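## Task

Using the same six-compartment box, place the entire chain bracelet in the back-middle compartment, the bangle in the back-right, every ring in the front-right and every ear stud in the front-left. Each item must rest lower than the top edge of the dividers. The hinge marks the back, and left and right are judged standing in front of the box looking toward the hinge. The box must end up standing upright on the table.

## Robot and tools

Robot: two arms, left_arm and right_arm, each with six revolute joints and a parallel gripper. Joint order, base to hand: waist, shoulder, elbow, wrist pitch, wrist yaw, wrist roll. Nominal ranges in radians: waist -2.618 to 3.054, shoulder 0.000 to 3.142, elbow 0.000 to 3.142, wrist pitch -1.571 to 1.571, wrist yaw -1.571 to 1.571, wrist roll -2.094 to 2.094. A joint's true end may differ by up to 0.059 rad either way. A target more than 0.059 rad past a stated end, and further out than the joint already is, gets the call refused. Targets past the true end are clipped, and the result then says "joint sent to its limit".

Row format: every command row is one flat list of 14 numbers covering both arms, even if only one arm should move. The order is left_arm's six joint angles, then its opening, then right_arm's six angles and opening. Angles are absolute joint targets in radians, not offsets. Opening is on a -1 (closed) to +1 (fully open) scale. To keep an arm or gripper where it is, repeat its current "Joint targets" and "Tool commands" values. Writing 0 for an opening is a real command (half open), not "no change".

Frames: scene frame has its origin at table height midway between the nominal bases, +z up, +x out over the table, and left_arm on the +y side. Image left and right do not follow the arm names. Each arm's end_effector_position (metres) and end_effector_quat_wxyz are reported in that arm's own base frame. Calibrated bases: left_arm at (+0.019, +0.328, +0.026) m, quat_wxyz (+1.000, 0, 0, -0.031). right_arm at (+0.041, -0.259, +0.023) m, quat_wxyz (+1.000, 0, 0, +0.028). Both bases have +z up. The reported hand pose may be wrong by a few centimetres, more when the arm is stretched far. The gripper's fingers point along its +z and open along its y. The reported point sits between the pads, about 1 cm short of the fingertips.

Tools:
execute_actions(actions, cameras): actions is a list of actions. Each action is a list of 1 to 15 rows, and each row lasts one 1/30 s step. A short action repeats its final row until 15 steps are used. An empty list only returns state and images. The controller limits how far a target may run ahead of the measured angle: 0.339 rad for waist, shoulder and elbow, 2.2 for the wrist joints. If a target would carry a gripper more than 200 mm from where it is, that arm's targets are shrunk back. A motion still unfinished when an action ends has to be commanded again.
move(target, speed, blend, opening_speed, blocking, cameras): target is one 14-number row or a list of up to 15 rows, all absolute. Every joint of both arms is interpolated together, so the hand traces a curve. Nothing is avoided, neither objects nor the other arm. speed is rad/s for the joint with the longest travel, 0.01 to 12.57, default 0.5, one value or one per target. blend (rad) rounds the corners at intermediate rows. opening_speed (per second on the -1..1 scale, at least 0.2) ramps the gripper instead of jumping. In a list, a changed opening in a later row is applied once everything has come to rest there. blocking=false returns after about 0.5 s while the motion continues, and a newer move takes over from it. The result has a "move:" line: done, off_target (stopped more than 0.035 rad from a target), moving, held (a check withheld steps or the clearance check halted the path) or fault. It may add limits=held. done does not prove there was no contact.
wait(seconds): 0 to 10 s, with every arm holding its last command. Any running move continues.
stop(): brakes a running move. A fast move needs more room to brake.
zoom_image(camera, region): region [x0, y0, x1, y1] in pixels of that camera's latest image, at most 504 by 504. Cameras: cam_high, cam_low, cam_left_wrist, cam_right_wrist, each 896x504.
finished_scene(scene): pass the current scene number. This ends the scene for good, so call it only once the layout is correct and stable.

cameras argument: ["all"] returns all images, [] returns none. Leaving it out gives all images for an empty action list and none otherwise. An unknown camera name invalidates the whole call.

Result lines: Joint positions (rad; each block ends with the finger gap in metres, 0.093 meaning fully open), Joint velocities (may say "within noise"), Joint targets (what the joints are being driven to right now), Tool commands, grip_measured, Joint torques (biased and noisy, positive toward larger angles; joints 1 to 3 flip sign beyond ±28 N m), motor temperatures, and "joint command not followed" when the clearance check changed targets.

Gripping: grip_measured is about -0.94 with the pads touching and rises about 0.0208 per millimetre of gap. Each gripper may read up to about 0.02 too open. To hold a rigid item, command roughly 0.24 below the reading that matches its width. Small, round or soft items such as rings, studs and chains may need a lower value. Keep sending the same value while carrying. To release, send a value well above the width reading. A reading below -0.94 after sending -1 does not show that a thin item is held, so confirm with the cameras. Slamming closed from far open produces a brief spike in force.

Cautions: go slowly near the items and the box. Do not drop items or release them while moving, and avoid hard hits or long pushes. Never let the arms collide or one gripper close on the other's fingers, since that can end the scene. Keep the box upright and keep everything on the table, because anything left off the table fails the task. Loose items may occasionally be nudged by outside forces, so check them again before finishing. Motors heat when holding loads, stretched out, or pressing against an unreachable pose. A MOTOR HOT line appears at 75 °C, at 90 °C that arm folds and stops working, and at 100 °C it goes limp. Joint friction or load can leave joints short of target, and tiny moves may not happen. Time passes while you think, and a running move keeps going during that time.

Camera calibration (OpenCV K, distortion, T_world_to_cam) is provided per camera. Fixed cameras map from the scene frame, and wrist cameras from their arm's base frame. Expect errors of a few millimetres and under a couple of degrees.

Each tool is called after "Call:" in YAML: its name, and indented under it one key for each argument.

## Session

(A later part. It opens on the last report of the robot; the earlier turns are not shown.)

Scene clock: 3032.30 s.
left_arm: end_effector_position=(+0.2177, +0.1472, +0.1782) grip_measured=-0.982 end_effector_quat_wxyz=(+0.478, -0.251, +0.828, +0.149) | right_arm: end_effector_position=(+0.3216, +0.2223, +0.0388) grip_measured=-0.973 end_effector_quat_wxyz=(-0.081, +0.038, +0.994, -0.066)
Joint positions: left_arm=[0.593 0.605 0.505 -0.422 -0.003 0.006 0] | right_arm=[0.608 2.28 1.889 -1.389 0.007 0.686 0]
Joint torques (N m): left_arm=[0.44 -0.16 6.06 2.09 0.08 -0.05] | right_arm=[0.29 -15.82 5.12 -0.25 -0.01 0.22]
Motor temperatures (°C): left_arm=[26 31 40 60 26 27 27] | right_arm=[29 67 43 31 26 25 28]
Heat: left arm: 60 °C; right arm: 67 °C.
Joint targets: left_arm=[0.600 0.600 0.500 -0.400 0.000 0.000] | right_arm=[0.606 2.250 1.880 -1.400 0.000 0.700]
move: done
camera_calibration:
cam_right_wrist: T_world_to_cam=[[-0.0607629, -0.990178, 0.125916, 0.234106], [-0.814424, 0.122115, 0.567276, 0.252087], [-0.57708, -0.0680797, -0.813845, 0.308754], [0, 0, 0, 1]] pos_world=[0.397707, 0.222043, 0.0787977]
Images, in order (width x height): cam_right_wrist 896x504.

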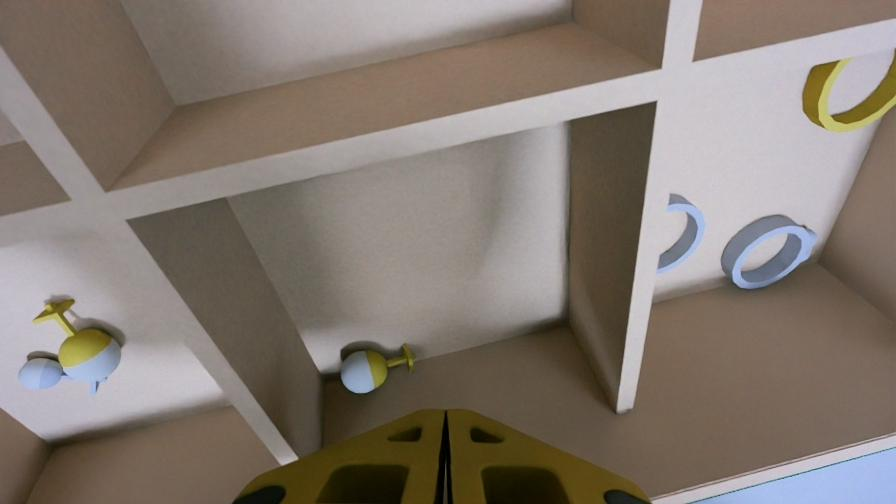

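Call:
move:
  target:
    - [0.6,0.6,0.5,-0.4,0,0,-1,0.662,2.27,1.90,-1.37,0,0.7,-1]
    - [0.6,0.6,0.5,-0.4,0,0,-1,0.652,2.323,1.832,-1.27,0,0.7,-1]
  speed: 0.12

Call:
move:
  target: [0.6,0.6,0.5,-0.4,0,0,-1,0.606,2.415,1.993,-1.342,0,0.662,-1]
  speed: 0.1

Call:
move:
  target: [0.6,0.6,0.5,-0.4,0,0,-1,0.606,2.25,1.88,-1.4,0,0.7,-1]
  speed: 0.3
  cameras: ["cam_right_wrist"]

Scene clock: 3048.10 s.
left_arm: end_effector_position=(+0.2177, +0.1472, +0.1782) grip_measured=-0.982 end_effector_quat_wxyz=(+0.478, -0.251, +0.828, +0.149) | right_arm: end_effector_position=(+0.3140, +0.2385, +0.0245) grip_measured=-0.973 end_effector_quat_wxyz=(-0.073, +0.017, +0.995, -0.062)
Joint positions: left_arm=[0.593 0.605 0.505 -0.422 -0.003 0.006 0] | right_arm=[0.653 2.287 1.847 -1.323 0.007 0.687 0]
Joint torques (N m): left_arm=[0.44 -0.16 6.06 2.09 0.08 -0.05] | right_arm=[0.4 -9.65 4.52 0.45 -0.01 0.19]
Motor temperatures (°C): left_arm=[26 31 40 60 26 27 27] | right_arm=[29 71 42 30 26 25 28]
Heat: left arm: 60 °C; right arm: 71 °C.
Joint targets: left_arm=[0.600 0.600 0.500 -0.400 0.000 0.000] | right_arm=[0.652 2.323 1.832 -1.270 0.000 0.700]
move: off_target (right_arm); right_arm: the wrist pitch is farthest, 0.053 rad from its target
camera_calibration:
cam_left_wrist: T_world_to_cam=[[0.563868, -0.825858, 0.00345807, -0.001794], [-0.655169, -0.449869, -0.606936, 0.359078], [0.502798, 0.339966, -0.794743, 0.0629852], [0, 0, 0, 1]] pos_world=[0.2046, 0.138644, 0.268001]
cam_right_wrist: T_world_to_cam=[[-0.0192393, -0.993117, 0.115539, 0.239401], [-0.826726, 0.0807909, 0.556774, 0.26599], [-0.562276, -0.0848073, -0.82259, 0.293464], [0, 0, 0, 1]] pos_world=[0.389515, 0.241152, 0.065644]

Scene clock: 3050.03 s.
left_arm: end_effector_position=(+0.2177, +0.1472, +0.1782) grip_measured=-0.982 end_effector_quat_wxyz=(+0.478, -0.251, +0.828, +0.149) | right_arm: end_effector_position=(+0.3339, +0.2278, +0.0155) grip_measured=-0.973 end_effector_quat_wxyz=(-0.090, +0.031, +0.993, -0.075)
Joint positions: left_arm=[0.593 0.605 0.505 -0.422 -0.003 0.006 0] | right_arm=[0.605 2.385 1.971 -1.391 0.014 0.668 0]
Joint torques (N m): left_arm=[0.43 -0.16 6.08 2.09 0.08 -0.05] | right_arm=[0.59 -10.73 8.01 0.31 -0.07 0.02]
Motor temperatures (°C): left_arm=[26 31 40 60 26 27 27] | right_arm=[29 71 42 30 26 25 28]
Heat: left arm: 60 °C; right arm: 71 °C.
Joint targets: left_arm=[0.600 0.600 0.500 -0.400 0.000 0.000] | right_arm=[0.606 2.415 1.993 -1.342 0.000 0.662]
move: off_target (right_arm); right_arm: the wrist pitch is farthest, 0.049 rad from its target
camera_calibration:
cam_left_wrist: T_world_to_cam=[[0.563868, -0.825858, 0.00345807, -0.001794], [-0.655169, -0.449869, -0.606936, 0.359078], [0.502798, 0.339966, -0.794743, 0.0629852], [0, 0, 0, 1]] pos_world=[0.2046, 0.138644, 0.268001]
cam_right_wrist: T_world_to_cam=[[-0.0428496, -0.988787, 0.143053, 0.236691], [-0.805611, 0.11888, 0.580395, 0.272222], [-0.590893, -0.0903757, -0.801672, 0.306771], [0, 0, 0, 1]] pos_world=[0.410716, 0.2294, 0.0540737]

Scene clock: 3051.13 s.
left_arm: end_effector_position=(+0.2177, +0.1472, +0.1782) grip_measured=-0.982 end_effector_quat_wxyz=(+0.478, -0.251, +0.828, +0.149) | right_arm: end_effector_position=(+0.3223, +0.2210, +0.0392) grip_measured=-0.973 end_effector_quat_wxyz=(-0.081, +0.040, +0.994, -0.066)
Joint positions: left_arm=[0.593 0.605 0.505 -0.422 -0.003 0.006 0] | right_arm=[0.605 2.279 1.889 -1.39 0.008 0.686 0]
Joint torques (N m): left_arm=[0.43 -0.16 6.08 2.09 0.08 -0.05] | right_arm=[0.59 -15.77 5.14 -0.24 -0.04 0.21]
Motor temperatures (°C): left_arm=[26 31 40 60 26 27 27] | right_arm=[29 71 42 30 26 25 28]
Heat: left arm: 60 °C; right arm: 71 °C.
Joint targets: left_arm=[0.600 0.600 0.500 -0.400 0.000 0.000] | right_arm=[0.606 2.250 1.880 -1.400 0.000 0.700]
move: done
camera_calibration:
cam_right_wrist: T_world_to_cam=[[-0.0639834, -0.989872, 0.126729, 0.233763], [-0.814094, 0.125221, 0.567071, 0.25173], [-0.577197, -0.0668861, -0.813861, 0.309108], [0, 0, 0, 1]] pos_world=[0.398305, 0.220549, 0.0791979]
Images, in order (width x height): cam_right_wrist 896x504.

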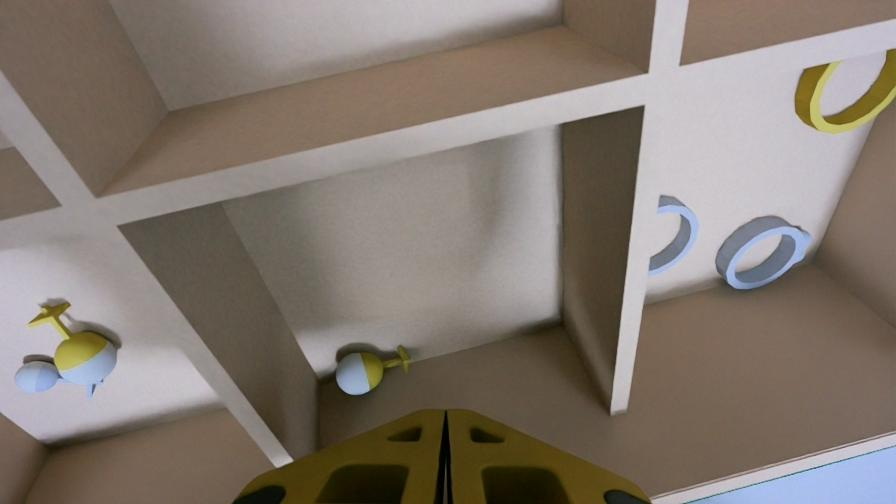

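Call:
move:
  target:
    - [0.6,0.6,0.5,-0.4,0,0,-1,0.651,2.19,1.80,-1.26,0,0.69,-1]
    - [0.6,0.6,0.5,-0.4,0,0,-1,0.647,2.233,1.69,-1.112,0,0.69,-1]
  speed: 0.12
  cameras: ["cam_right_wrist"]

Call:
move:
  target: [0.6,0.6,0.5,-0.4,0,0,-1,0.606,2.313,1.83,-1.171,0,0.65,-1]
  speed: 0.1

Call:
move:
  target: [0.6,0.6,0.5,-0.4,0,0,-1,0.606,2.20,1.80,-1.28,0,0.7,-1]
  speed: 0.3
  cameras: ["cam_right_wrist"]

Scene clock: 3071.63 s.
left_arm: end_effector_position=(+0.2177, +0.1472, +0.1782) grip_measured=-0.982 end_effector_quat_wxyz=(+0.478, -0.251, +0.828, +0.149) | right_arm: end_effector_position=(+0.3178, +0.2345, +0.0195) grip_measured=-0.973 end_effector_quat_wxyz=(-0.039, +0.021, +0.998, -0.043)
Joint positions: left_arm=[0.593 0.605 0.505 -0.422 -0.003 0.006 0] | right_arm=[0.644 2.216 1.718 -1.188 0.02 0.687 0]
Joint torques (N m): left_arm=[0.43 -0.17 6.06 2.09 0.08 -0.05] | right_arm=[0.7 -10.91 3.34 0.83 -0.12 0.1]
Motor temperatures (°C): left_arm=[26 31 40 60 26 27 27] | right_arm=[29 78 41 30 26 25 28]
Heat: left arm: 60 °C; right arm: 78 °C. Fold the right arm in close to its base, or ease its load, before you think long.
Joint targets: left_arm=[0.600 0.600 0.500 -0.400 0.000 0.000] | right_arm=[0.647 2.233 1.690 -1.112 0.000 0.690]
MOTOR HOT: the shoulder of the right arm reports 78 °C; the controller's stop level is 90 °C. To cool a motor, set the load down, stop pushing, or move to a pose that needs little force.
move: off_target (right_arm); right_arm: the wrist pitch is farthest, 0.076 rad from its target
camera_calibration:
cam_right_wrist: T_world_to_cam=[[-0.032035, -0.996516, 0.0769993, 0.241695], [-0.86289, 0.0664511, 0.501004, 0.288112], [-0.504375, -0.0503923, -0.862013, 0.265382], [0, 0, 0, 1]] pos_world=[0.390204, 0.23508, 0.0658065]
Images, in order (width x height): cam_right_wrist 896x504.

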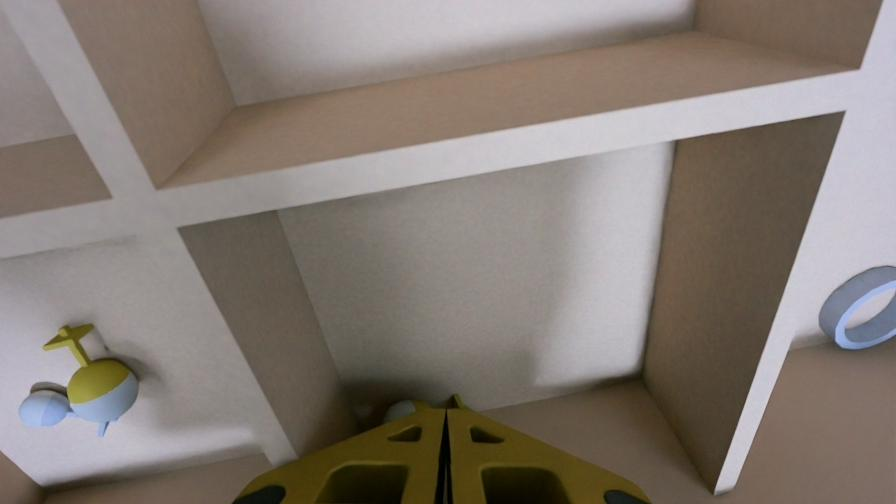

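Scene clock: 3073.33 s.
left_arm: end_effector_position=(+0.2177, +0.1472, +0.1782) grip_measured=-0.982 end_effector_quat_wxyz=(+0.478, -0.251, +0.828, +0.149) | right_arm: end_effector_position=(+0.3369, +0.2294, +0.0154) grip_measured=-0.973 end_effector_quat_wxyz=(-0.044, +0.024, +0.998, -0.044)
Joint positions: left_arm=[0.593 0.605 0.505 -0.422 -0.003 0.006 0] | right_arm=[0.606 2.281 1.809 -1.224 0.019 0.655 0]
Joint torques (N m): left_arm=[0.43 -0.16 6.08 2.09 0.08 -0.05] | right_arm=[0.51 -10 7.97 0.58 -0.12 0.03]
Motor temperatures (°C): left_arm=[26 31 40 60 26 27 27] | right_arm=[29 77 41 30 26 25 28]
Heat: left arm: 60 °C; right arm: 77 °C. Fold the right arm in close to its base, or ease its load, before you think long.
Joint targets: left_arm=[0.600 0.600 0.500 -0.400 0.000 0.000] | right_arm=[0.606 2.313 1.830 -1.171 0.000 0.650]
MOTOR HOT: still on. The shoulder of the right arm reports 77 °C.
move: off_target (right_arm); right_arm: the wrist pitch is farthest, 0.053 rad from its target
camera_calibration:
cam_left_wrist: T_world_to_cam=[[0.563868, -0.825858, 0.00345807, -0.001794], [-0.655169, -0.449869, -0.606936, 0.359078], [0.502798, 0.339966, -0.794743, 0.0629852], [0, 0, 0, 1]] pos_world=[0.2046, 0.138644, 0.268001]
cam_right_wrist: T_world_to_cam=[[-0.0379535, -0.996099, 0.0796622, 0.239392], [-0.856917, 0.0734527, 0.510194, 0.303242], [-0.514055, -0.0489003, -0.856362, 0.274092], [0, 0, 0, 1]] pos_world=[0.409838, 0.229587, 0.0609396]

Scene clock: 3074.33 s.
left_arm: end_effector_position=(+0.2177, +0.1472, +0.1782) grip_measured=-0.982 end_effector_quat_wxyz=(+0.478, -0.251, +0.828, +0.149) | right_arm: end_effector_position=(+0.3317, +0.2281, +0.0361) grip_measured=-0.973 end_effector_quat_wxyz=(-0.043, +0.040, +0.998, -0.037)
Joint positions: left_arm=[0.593 0.605 0.505 -0.422 -0.003 0.006 0] | right_arm=[0.606 2.23 1.809 -1.263 0.008 0.686 0]
Joint torques (N m): left_arm=[0.43 -0.16 6.06 2.09 0.08 -0.05] | right_arm=[0.53 -15.58 5.29 -0.11 0.01 0.18]
Motor temperatures (°C): left_arm=[26 31 40 60 26 27 27] | right_arm=[29 77 41 30 26 25 28]
Heat: left arm: 60 °C; right arm: 77 °C. Fold the right arm in close to its base, or ease its load, before you think long.
Joint targets: left_arm=[0.600 0.600 0.500 -0.400 0.000 0.000] | right_arm=[0.606 2.200 1.800 -1.280 0.000 0.700]
MOTOR HOT: still on. The shoulder of the right arm reports 77 °C.
move: done
camera_calibration:
cam_right_wrist: T_world_to_cam=[[-0.0706012, -0.995278, 0.0666188, 0.247284], [-0.857037, 0.094696, 0.506479, 0.283727], [-0.510396, -0.0213367, -0.859675, 0.28161], [0, 0, 0, 1]] pos_world=[0.404356, 0.225257, 0.0819176]
Images, in order (width x height): cam_right_wrist 896x504.

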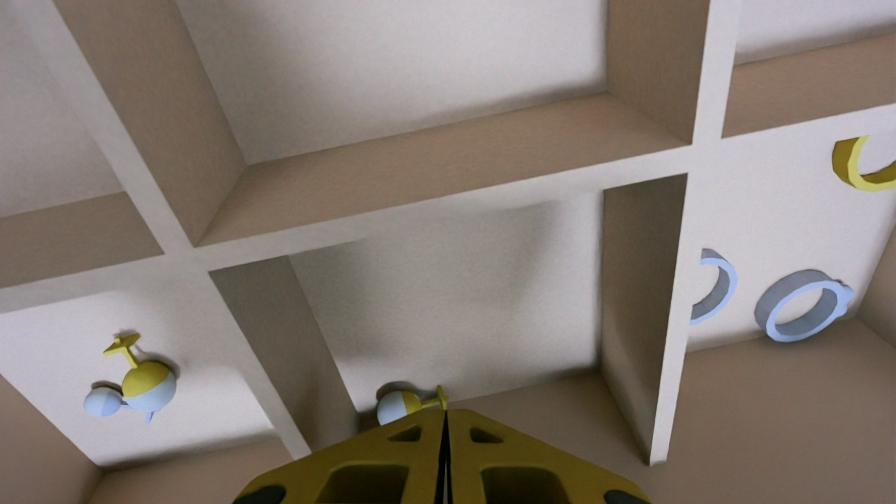

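Call:
move:
  target:
    - [0.6,0.6,0.5,-0.4,0,0,-1,0.3,1.6,1.6,-1.3,0,0.3,-1]
    - [0.6,0.6,0.5,-0.4,0,0,-1,-0.3,0.6,0.5,-0.4,0,0,-1]
  speed: 0.8

Call:
wait:
  seconds: 10

Call:
wait:
  seconds: 10

Call:
wait:
  seconds: 10
  cameras: ["cam_high","cam_left_wrist"]

Scene clock: 3091.33 s.
left_arm: end_effector_position=(+0.2177, +0.1472, +0.1782) grip_measured=-0.982 end_effector_quat_wxyz=(+0.478, -0.251, +0.828, +0.149) | right_arm: end_effector_position=(+0.2514, -0.0765, +0.1795) grip_measured=-0.973 end_effector_quat_wxyz=(+0.496, +0.132, +0.855, -0.071)
Joint positions: left_arm=[0.593 0.605 0.505 -0.422 -0.003 0.006 0] | right_arm=[-0.295 0.605 0.51 -0.425 0.001 0.012 0]
Joint torques (N m): left_arm=[0.43 -0.16 6.06 2.09 0.08 -0.05] | right_arm=[0.03 -0.49 7.12 2.41 0.01 -0.05]
Motor temperatures (°C): left_arm=[26 31 40 60 26 27 27] | right_arm=[29 76 41 31 26 25 28]
Heat: left arm: 60 °C; right arm: 76 °C. Fold the right arm in close to its base, or ease its load, before you think long.
Joint targets: left_arm=[0.600 0.600 0.500 -0.400 0.000 0.000] | right_arm=[-0.300 0.600 0.500 -0.400 0.000 0.000]
MOTOR HOT: still on. The shoulder of the right arm reports 76 °C.
move: done
camera_calibration:
cam_left_wrist: T_world_to_cam=[[0.563868, -0.825858, 0.00345807, -0.001794], [-0.655169, -0.449869, -0.606936, 0.359078], [0.502798, 0.339966, -0.794743, 0.0629852], [0, 0, 0, 1]] pos_world=[0.2046, 0.138644, 0.268001]
cam_right_wrist: T_world_to_cam=[[-0.285006, -0.958485, -0.00883225, -0.000712308], [-0.789448, 0.239948, -0.564975, 0.357525], [0.543639, -0.154048, -0.825061, 0.0760098], [0, 0, 0, 1]] pos_world=[0.240722, -0.074761, 0.264699]

Scene clock: 3101.33 s.
left_arm: end_effector_position=(+0.2177, +0.1472, +0.1782) grip_measured=-0.982 end_effector_quat_wxyz=(+0.478, -0.251, +0.828, +0.149) | right_arm: end_effector_position=(+0.2517, -0.0766, +0.1800) grip_measured=-0.973 end_effector_quat_wxyz=(+0.497, +0.132, +0.855, -0.072)
Joint positions: left_arm=[0.593 0.605 0.505 -0.422 -0.003 0.006 0] | right_arm=[-0.295 0.605 0.51 -0.422 0.001 0.011 0]
Joint torques (N m): left_arm=[0.43 -0.16 6.06 2.09 0.08 -0.05] | right_arm=[0.02 -0.5 7.12 2.39 0.01 -0.06]
Motor temperatures (°C): left_arm=[26 31 40 60 26 27 27] | right_arm=[29 71 41 33 26 25 28]
Heat: left arm: 60 °C; right arm: 71 °C.
Joint targets: left_arm=[0.600 0.600 0.500 -0.400 0.000 0.000] | right_arm=[-0.300 0.600 0.500 -0.400 0.000 0.000]
Tool commands: left_gripper/opening=-1.0 right_gripper/opening=-1.0
MOTOR HOT: cleared for the motors of the right arm.
wait: 10.00 s; at rest by 0.17 s
camera_calibration:
cam_left_wrist: T_world_to_cam=[[0.563868, -0.825858, 0.00345807, -0.001794], [-0.655169, -0.449869, -0.606936, 0.359078], [0.502798, 0.339966, -0.794743, 0.0629852], [0, 0, 0, 1]] pos_world=[0.2046, 0.138644, 0.268001]
cam_right_wrist: T_world_to_cam=[[-0.284655, -0.958596, -0.00812493, -0.000961003], [-0.788196, 0.238862, -0.567179, 0.358162], [0.545636, -0.155046, -0.823554, 0.0754964], [0, 0, 0, 1]] pos_world=[0.240835, -0.0747671, 0.26531]

Scene clock: 3111.33 s.
left_arm: end_effector_position=(+0.2177, +0.1472, +0.1782) grip_measured=-0.982 end_effector_quat_wxyz=(+0.478, -0.251, +0.828, +0.149) | right_arm: end_effector_position=(+0.2518, -0.0766, +0.1802) grip_measured=-0.973 end_effector_quat_wxyz=(+0.498, +0.132, +0.854, -0.072)
Joint positions: left_arm=[0.593 0.605 0.505 -0.422 -0.003 0.006 0] | right_arm=[-0.295 0.605 0.51 -0.422 0.001 0.011 0]
Joint torques (N m): left_arm=[0.43 -0.16 6.06 2.09 0.08 -0.05] | right_arm=[0.01 -0.49 7.13 2.39 0.01 -0.06]
Motor temperatures (°C): left_arm=[26 31 39 60 26 27 27] | right_arm=[29 67 41 35 26 25 28]
Heat: left arm: 60 °C; right arm: 67 °C.
Joint targets: left_arm=[0.600 0.600 0.500 -0.400 0.000 0.000] | right_arm=[-0.300 0.600 0.500 -0.400 0.000 0.000]
Tool commands: left_gripper/opening=-1.0 right_gripper/opening=-1.0
wait: 10.00 s; at rest by 0.17 s
camera_calibration:
cam_left_wrist: T_world_to_cam=[[0.563868, -0.825858, 0.00345807, -0.001794], [-0.655169, -0.449869, -0.606936, 0.359078], [0.502798, 0.339966, -0.794743, 0.0629852], [0, 0, 0, 1]] pos_world=[0.2046, 0.138644, 0.268001]
cam_right_wrist: T_world_to_cam=[[-0.284674, -0.95859, -0.00811728, -0.000957267], [-0.787784, 0.238758, -0.567795, 0.35828], [0.54622, -0.155242, -0.82313, 0.0753113], [0, 0, 0, 1]] pos_world=[0.240838, -0.0747683, 0.265413]

Scene clock: 3121.33 s.
left_arm: end_effector_position=(+0.2177, +0.1472, +0.1782) grip_measured=-0.982 end_effector_quat_wxyz=(+0.478, -0.251, +0.828, +0.149) | right_arm: end_effector_position=(+0.2518, -0.0766, +0.1802) grip_measured=-0.973 end_effector_quat_wxyz=(+0.498, +0.132, +0.854, -0.072)
Joint positions: left_arm=[0.593 0.605 0.505 -0.422 -0.003 0.006 0] | right_arm=[-0.295 0.605 0.51 -0.422 0.001 0.011 0]
Joint torques (N m): left_arm=[0.44 -0.16 6.08 2.09 0.08 -0.05] | right_arm=[0.02 -0.5 7.13 2.38 0.01 -0.07]
Motor temperatures (°C): left_arm=[26 31 39 60 26 27 27] | right_arm=[29 63 41 36 26 25 28]
Heat: left arm: 60 °C; right arm: 63 °C.
Joint targets: left_arm=[0.600 0.600 0.500 -0.400 0.000 0.000] | right_arm=[-0.300 0.600 0.500 -0.400 0.000 0.000]
Tool commands: left_gripper/opening=-1.0 right_gripper/opening=-1.0
wait: 10.00 s; at rest by 0.17 s
camera_calibration:
cam_left_wrist: T_world_to_cam=[[0.563868, -0.825858, 0.00345807, -0.001794], [-0.655169, -0.449869, -0.606936, 0.359078], [0.502798, 0.339966, -0.794743, 0.0629852], [0, 0, 0, 1]] pos_world=[0.2046, 0.138644, 0.268001]
Images, in order (width x height): cam_high 896x504, cam_left_wrist 896x504.

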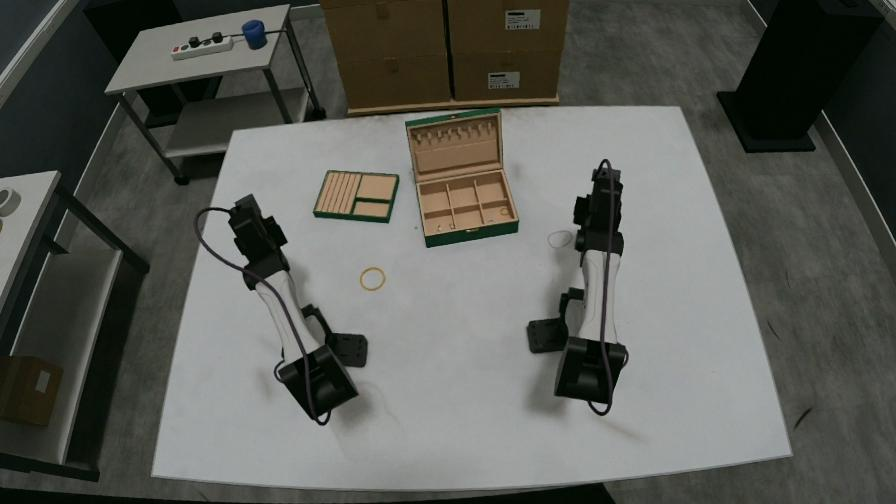

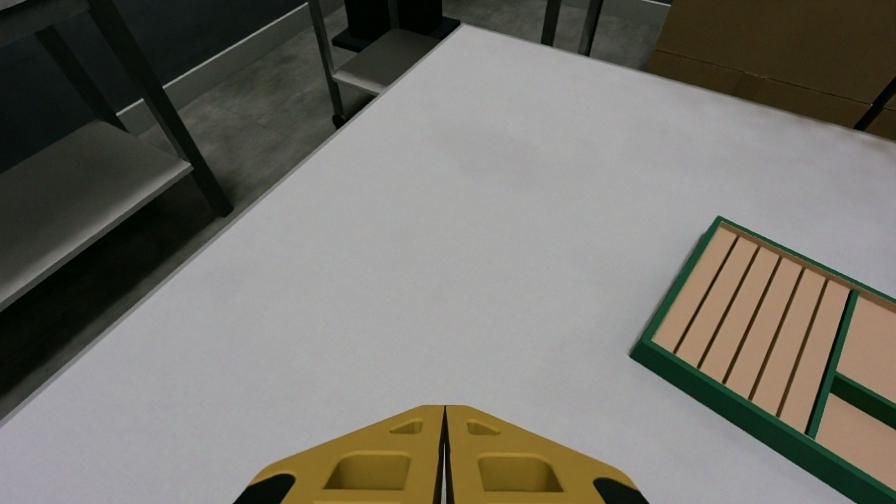

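Call:
move:
  target:
    - [0.6,0.6,0.5,-0.4,0,0,-1,0.3,1.6,1.6,-1.3,0,0.3,-1]
    - [0.6,0.6,0.5,-0.4,0,0,-1,0.548,2.05,1.75,-1.27,0,0.55,-1]
    - [0.6,0.6,0.5,-0.4,0,0,-1,0.548,2.148,1.57,-0.992,0,0.55,-1]
    - [0.6,0.6,0.5,-0.4,0,0,-1,0.564,2.11,1.515,-0.973,0,0.6,-1]
  speed: [0.8,0.5,0.25,0.1]
  cameras: ["cam_right_wrist"]

Call:
move:
  target:
    - [0.6,0.6,0.5,-0.4,0,0,-1,0.593,2.05,1.42,-0.938,0,0.6,-1]
    - [0.6,0.6,0.5,-0.4,0,0,-1,0.642,1.96,1.286,-0.896,0,0.6,-1]
  speed: 0.8
  blend: 0.05
  cameras: ["cam_right_wrist"]

Scene clock: 3151.87 s.
left_arm: end_effector_position=(+0.2177, +0.1472, +0.1782) grip_measured=-0.982 end_effector_quat_wxyz=(+0.478, -0.251, +0.828, +0.149) | right_arm: end_effector_position=(+0.3319, +0.2101, +0.0058) grip_measured=-0.973 end_effector_quat_wxyz=(-0.007, +0.011, +1.000, -0.002)
Joint positions: left_arm=[0.593 0.605 0.505 -0.422 -0.003 0.006 0] | right_arm=[0.562 2.13 1.529 -0.983 -0.005 0.583 0]
Joint torques (N m): left_arm=[0.43 -0.16 6.08 2.09 0.08 -0.05] | right_arm=[0.64 -13.71 4.75 0.4 0.1 0.22]
Motor temperatures (°C): left_arm=[26 31 39 60 26 27 27] | right_arm=[29 58 42 37 26 25 28]
Heat: left arm: 60 °C; right arm: 58 °C.
Joint targets: left_arm=[0.600 0.600 0.500 -0.400 0.000 0.000] | right_arm=[0.564 2.110 1.515 -0.973 0.000 0.600]
move: done
camera_calibration:
cam_right_wrist: T_world_to_cam=[[-0.0145854, -0.99987, -0.00691594, 0.21423], [-0.894571, 0.00995879, 0.446814, 0.331489], [-0.446687, 0.0127037, -0.8946, 0.227294], [0, 0, 0, 1]] pos_world=[0.401194, 0.208014, 0.0567053]
Images, in order (width x height): cam_right_wrist 896x504.

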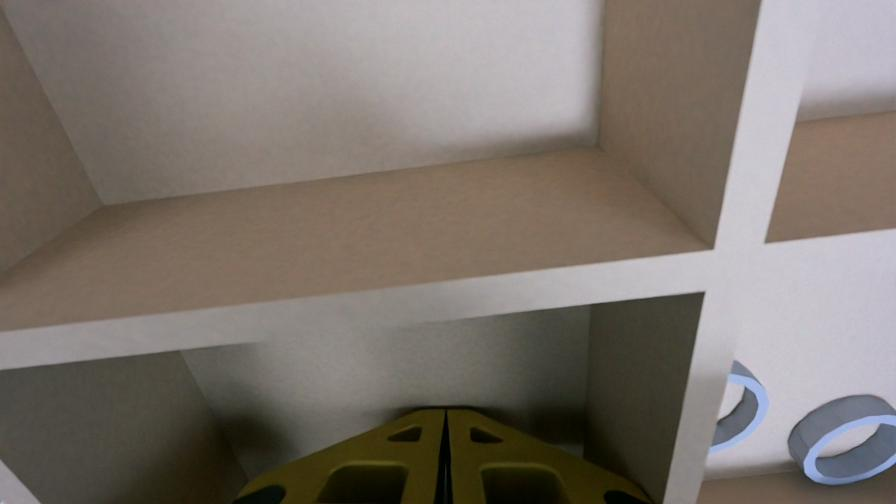

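Scene clock: 3152.70 s.
left_arm: end_effector_position=(+0.2177, +0.1472, +0.1782) grip_measured=-0.982 end_effector_quat_wxyz=(+0.478, -0.251, +0.828, +0.149) | right_arm: end_effector_position=(+0.2904, +0.2119, +0.0055) grip_measured=-0.973 end_effector_quat_wxyz=(+0.011, -0.022, +1.000, +0.002)
Joint positions: left_arm=[0.593 0.605 0.505 -0.422 -0.003 0.006 0] | right_arm=[0.635 1.985 1.305 -0.87 0.009 0.59 0]
Joint torques (N m): left_arm=[0.43 -0.14 6.08 2.09 0.08 -0.05] | right_arm=[1.1 -12.74 4.14 0.11 -0.03 0.14]
Motor temperatures (°C): left_arm=[26 31 39 60 26 27 27] | right_arm=[29 59 42 37 26 25 28]
Heat: left arm: 60 °C; right arm: 59 °C.
Joint targets: left_arm=[0.600 0.600 0.500 -0.400 0.000 0.000] | right_arm=[0.642 1.960 1.286 -0.896 0.000 0.600]
move: done; blend cut to 0.0475 rad at target 1
camera_calibration:
cam_right_wrist: T_world_to_cam=[[0.0513762, -0.998577, -0.0142873, 0.196058], [-0.908741, -0.0526779, 0.414022, 0.312084], [-0.414185, -0.00828738, -0.910155, 0.203511], [0, 0, 0, 1]] pos_world=[0.357822, 0.213905, 0.0588176]
Images, in order (width x height): cam_right_wrist 896x504.

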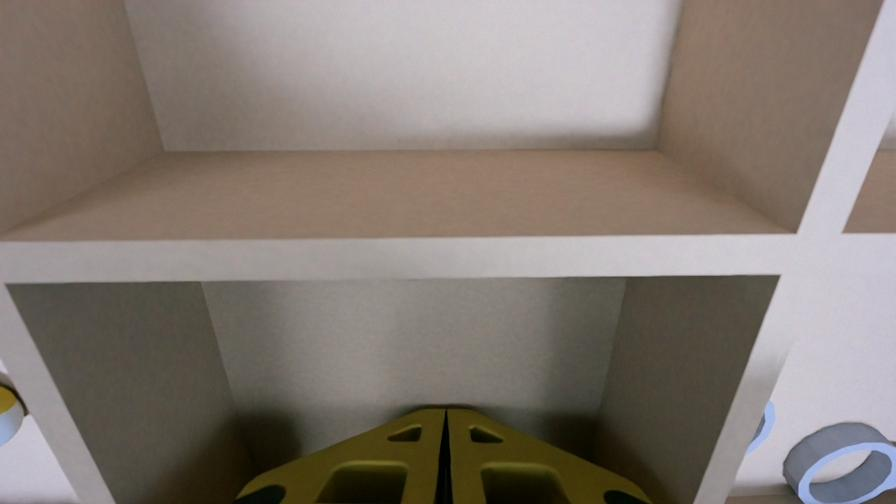

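Call:
move:
  target:
    - [0.6,0.6,0.5,-0.4,0,0,-1,0.640,1.90,1.45,-1.12,0,0.6,-1]
    - [0.6,0.6,0.5,-0.4,0,0,-1,0.640,1.68,1.65,-1.45,0,0.65,-1]
  speed: 0.35
  cameras: ["cam_right_wrist"]

Scene clock: 3168.90 s.
left_arm: end_effector_position=(+0.2177, +0.1472, +0.1782) grip_measured=-0.982 end_effector_quat_wxyz=(+0.478, -0.251, +0.828, +0.149) | right_arm: end_effector_position=(+0.2583, +0.1887, +0.1781) grip_measured=-0.973 end_effector_quat_wxyz=(+0.033, +0.001, +0.999, +0.020)
Joint positions: left_arm=[0.593 0.605 0.505 -0.422 -0.003 0.006 0] | right_arm=[0.635 1.696 1.633 -1.431 0.007 0.636 0]
Joint torques (N m): left_arm=[0.44 -0.14 6.08 2.09 0.08 -0.04] | right_arm=[0.95 -9.78 8.14 0.3 -0.01 0.2]
Motor temperatures (°C): left_arm=[26 30 39 60 26 27 27] | right_arm=[29 63 41 34 26 25 28]
Heat: left arm: 60 °C; right arm: 63 °C.
Joint targets: left_arm=[0.600 0.600 0.500 -0.400 0.000 0.000] | right_arm=[0.640 1.680 1.650 -1.450 0.000 0.650]
move: done
camera_calibration:
cam_right_wrist: T_world_to_cam=[[0.00666493, -0.99877, -0.0491399, 0.194752], [-0.927118, -0.0245859, 0.373963, 0.216782], [-0.374711, 0.0430661, -0.926141, 0.330105], [0, 0, 0, 1]] pos_world=[0.323379, 0.185626, 0.234226]
Images, in order (width x height): cam_right_wrist 896x504.

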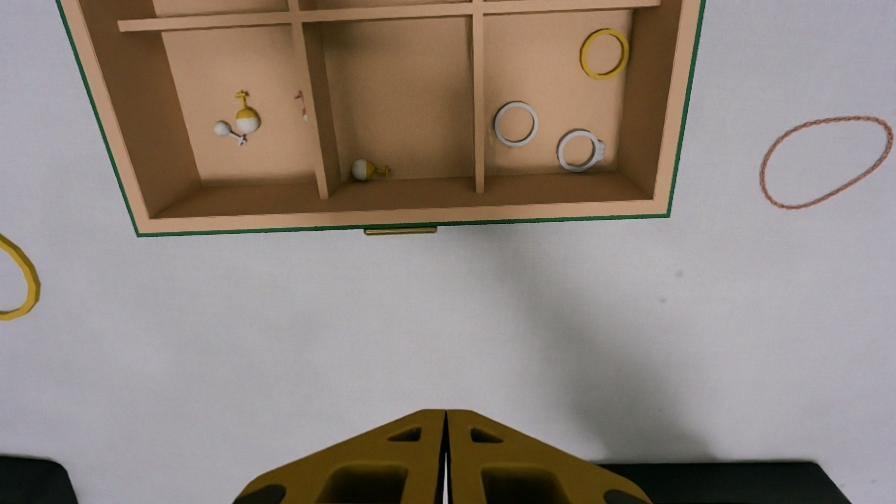

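Call:
move:
  target: [0.6,0.6,0.5,-0.4,0,0,-1,0.704,2.0,1.50,-1.09,0,0.7,-1]
  speed: 0.35
  cameras: ["cam_right_wrist"]

Scene clock: 3188.30 s.
left_arm: end_effector_position=(+0.2177, +0.1472, +0.1782) grip_measured=-0.982 end_effector_quat_wxyz=(+0.478, -0.251, +0.828, +0.149) | right_arm: end_effector_position=(+0.2810, +0.2345, +0.0510) grip_measured=-0.973 end_effector_quat_wxyz=(-0.008, -0.006, +1.000, -0.011)
Joint positions: left_arm=[0.593 0.605 0.505 -0.422 -0.003 0.006 0] | right_arm=[0.698 1.991 1.505 -1.111 0.007 0.686 0]
Joint torques (N m): left_arm=[0.43 -0.16 6.08 2.09 0.08 -0.05] | right_arm=[0.95 -9.87 5.74 0.46 0 0.2]
Motor temperatures (°C): left_arm=[26 30 39 60 26 27 27] | right_arm=[29 63 43 33 26 25 28]
Heat: left arm: 60 °C; right arm: 63 °C.
Joint targets: left_arm=[0.600 0.600 0.500 -0.400 0.000 0.000] | right_arm=[0.704 2.000 1.500 -1.090 0.000 0.700]
move: done
camera_calibration:
cam_right_wrist: T_world_to_cam=[[0.018828, -0.99976, 0.0111959, 0.22783], [-0.893362, -0.011794, 0.449183, 0.270155], [-0.448943, -0.0184592, -0.893369, 0.252432], [0, 0, 0, 1]] pos_world=[0.350385, 0.235621, 0.101615]
Images, in order (width x height): cam_right_wrist 896x504.

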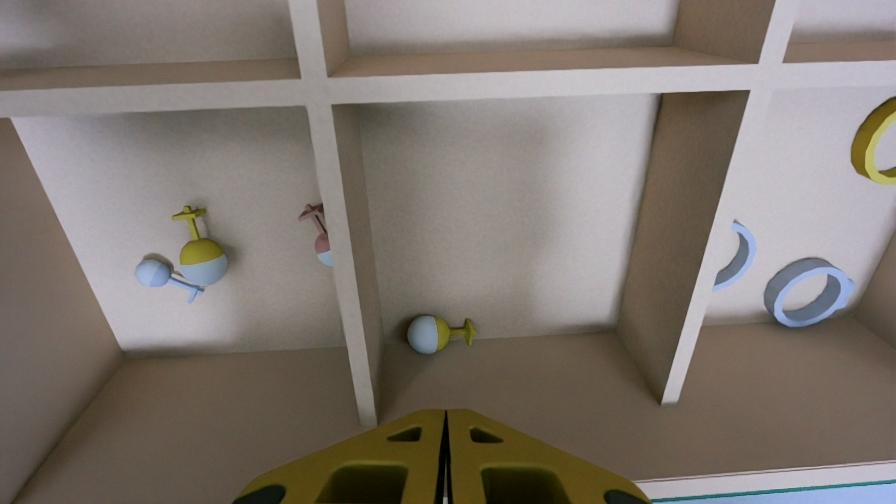

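Call:
move:
  target: [0.6,0.6,0.5,-0.4,0,0,-1,0.703,2.08,1.45,-0.975,0,0.7,-1]
  speed: 0.12
  cameras: ["cam_right_wrist"]

Scene clock: 3199.57 s.
left_arm: end_effector_position=(+0.2177, +0.1472, +0.1782) grip_measured=-0.982 end_effector_quat_wxyz=(+0.478, -0.251, +0.828, +0.149) | right_arm: end_effector_position=(+0.2839, +0.2363, +0.0224) grip_measured=-0.973 end_effector_quat_wxyz=(-0.011, -0.006, +1.000, -0.016)
Joint positions: left_arm=[0.593 0.605 0.505 -0.422 -0.003 0.006 0] | right_arm=[0.698 2.045 1.466 -1.03 0.01 0.687 0]
Joint torques (N m): left_arm=[0.43 -0.16 6.08 2.09 0.08 -0.05] | right_arm=[0.87 -7.75 4.52 0.82 -0.03 0.19]
Motor temperatures (°C): left_arm=[26 30 39 61 26 27 27] | right_arm=[29 64 43 33 26 25 27]
Heat: left arm: 61 °C; right arm: 64 °C.
Joint targets: left_arm=[0.600 0.600 0.500 -0.400 0.000 0.000] | right_arm=[0.703 2.080 1.450 -0.975 0.000 0.700]
move: off_target (right_arm); right_arm: the wrist pitch is farthest, 0.055 rad from its target
camera_calibration:
cam_right_wrist: T_world_to_cam=[[0.0182492, -0.999618, 0.0207323, 0.229817], [-0.89028, -0.00680875, 0.455362, 0.283432], [-0.455047, -0.0267676, -0.890065, 0.231853], [0, 0, 0, 1]] pos_world=[0.353644, 0.237865, 0.0725355]
Images, in order (width x height): cam_right_wrist 896x504.

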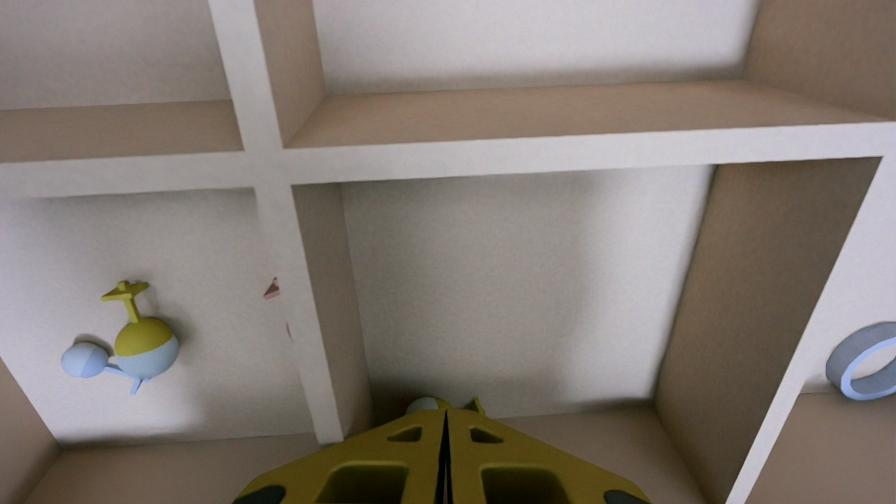

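Call:
move:
  target:
    - [0.6,0.6,0.5,-0.4,0,0,-1,0.712,2.11,1.70,-1.28,0,0.7,-1]
    - [0.6,0.6,0.5,-0.4,0,0,-1,0.712,2.181,1.594,-1.117,0,0.7,-1]
  speed: 0.15
  cameras: ["cam_right_wrist"]

Call:
move:
  target: [0.6,0.6,0.5,-0.4,0,0,-1,0.672,2.237,1.685,-1.153,0,0.66,-1]
  speed: 0.1
  cameras: ["cam_right_wrist"]

Call:
move:
  target: [0.6,0.6,0.5,-0.4,0,0,-1,0.672,2.11,1.70,-1.28,0,0.7,-1]
  speed: 0.3
  cameras: ["cam_right_wrist"]

Scene clock: 3218.13 s.
left_arm: end_effector_position=(+0.2177, +0.1472, +0.1782) grip_measured=-0.982 end_effector_quat_wxyz=(+0.478, -0.251, +0.828, +0.149) | right_arm: end_effector_position=(+0.2838, +0.2374, +0.0239) grip_measured=-0.973 end_effector_quat_wxyz=(-0.049, -0.009, +0.997, -0.053)
Joint positions: left_arm=[0.593 0.605 0.505 -0.422 -0.003 0.006 0] | right_arm=[0.705 2.143 1.615 -1.187 0.019 0.688 0]
Joint torques (N m): left_arm=[0.43 -0.17 6.08 2.09 0.08 -0.05] | right_arm=[1.03 -8.2 3.96 0.73 -0.12 0.18]
Motor temperatures (°C): left_arm=[26 30 39 61 26 27 27] | right_arm=[29 62 42 32 26 25 27]
Heat: left arm: 61 °C; right arm: 62 °C.
Joint targets: left_arm=[0.600 0.600 0.500 -0.400 0.000 0.000] | right_arm=[0.712 2.181 1.594 -1.117 0.000 0.700]
move: off_target (right_arm); right_arm: the wrist pitch is farthest, 0.070 rad from its target
camera_calibration:
cam_right_wrist: T_world_to_cam=[[0.0295043, -0.995055, 0.0948418, 0.224868], [-0.853721, 0.0242649, 0.520165, 0.263348], [-0.519894, -0.0963155, -0.848783, 0.267204], [0, 0, 0, 1]] pos_world=[0.357109, 0.243102, 0.0684868]
Images, in order (width x height): cam_right_wrist 896x504.

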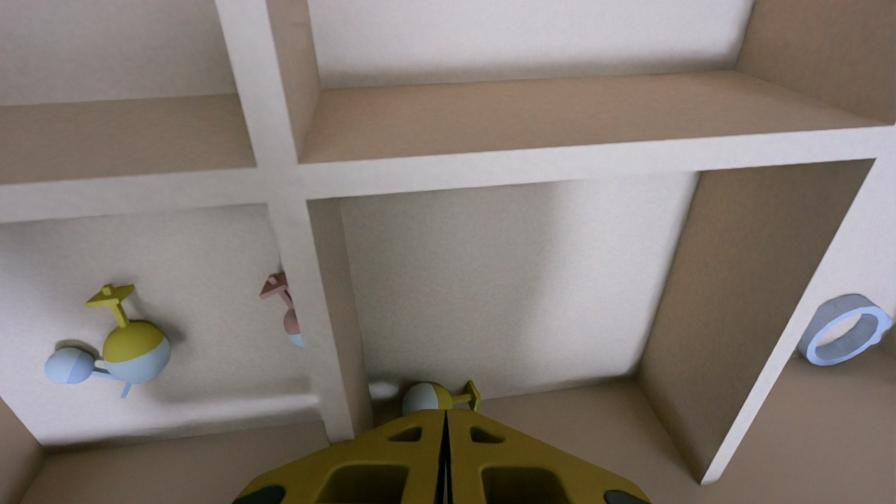

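Scene clock: 3219.40 s.
left_arm: end_effector_position=(+0.2177, +0.1472, +0.1782) grip_measured=-0.982 end_effector_quat_wxyz=(+0.478, -0.251, +0.828, +0.149) | right_arm: end_effector_position=(+0.2925, +0.2293, +0.0192) grip_measured=-0.973 end_effector_quat_wxyz=(-0.066, -0.003, +0.996, -0.065)
Joint positions: left_arm=[0.593 0.605 0.505 -0.422 -0.003 0.006 0] | right_arm=[0.674 2.194 1.671 -1.233 0.019 0.669 0]
Joint torques (N m): left_arm=[0.43 -0.16 6.06 2.09 0.08 -0.05] | right_arm=[0.34 -8.08 7.21 0.74 -0.11 -0.03]
Motor temperatures (°C): left_arm=[26 30 39 61 26 27 27] | right_arm=[29 62 42 32 26 25 27]
Heat: left arm: 61 °C; right arm: 62 °C.
Joint targets: left_arm=[0.600 0.600 0.500 -0.400 0.000 0.000] | right_arm=[0.672 2.237 1.685 -1.153 0.000 0.660]
move: off_target (right_arm); right_arm: the wrist pitch is farthest, 0.080 rad from its target
camera_calibration:
cam_right_wrist: T_world_to_cam=[[0.0200318, -0.99282, 0.117925, 0.218866], [-0.835042, 0.0482497, 0.548066, 0.261933], [-0.549821, -0.109451, -0.82808, 0.278208], [0, 0, 0, 1]] pos_world=[0.367306, 0.235106, 0.0610126]
Images, in order (width x height): cam_right_wrist 896x504.

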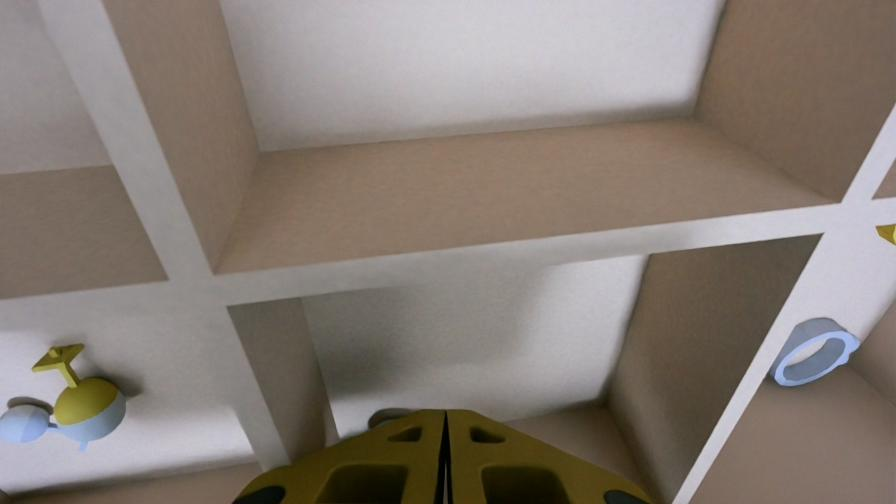

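Scene clock: 3220.40 s.
left_arm: end_effector_position=(+0.2177, +0.1472, +0.1782) grip_measured=-0.982 end_effector_quat_wxyz=(+0.478, -0.251, +0.828, +0.149) | right_arm: end_effector_position=(+0.2924, +0.2317, +0.0430) grip_measured=-0.973 end_effector_quat_wxyz=(-0.054, +0.006, +0.997, -0.049)
Joint positions: left_arm=[0.593 0.605 0.505 -0.422 -0.003 0.006 0] | right_arm=[0.674 2.137 1.684 -1.263 0.008 0.686 0]
Joint torques (N m): left_arm=[0.44 -0.16 6.08 2.09 0.08 -0.05] | right_arm=[0.32 -14.49 7.56 -0.18 -0.01 0.19]
Motor temperatures (°C): left_arm=[26 30 39 61 26 27 27] | right_arm=[29 63 42 32 26 25 27]
Heat: left arm: 61 °C; right arm: 63 °C.
Joint targets: left_arm=[0.600 0.600 0.500 -0.400 0.000 0.000] | right_arm=[0.672 2.110 1.700 -1.280 0.000 0.700]
move: done
camera_calibration:
cam_right_wrist: T_world_to_cam=[[-0.000942293, -0.996202, 0.087072, 0.226627], [-0.848211, 0.0469146, 0.527576, 0.253785], [-0.529657, -0.0733583, -0.845034, 0.28464], [0, 0, 0, 1]] pos_world=[0.366239, 0.23474, 0.0869066]
Images, in order (width x height): cam_right_wrist 896x504.

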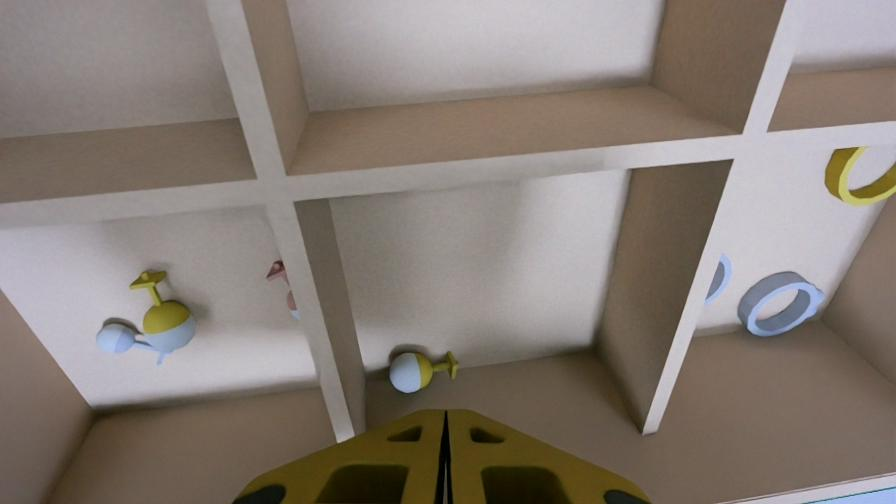

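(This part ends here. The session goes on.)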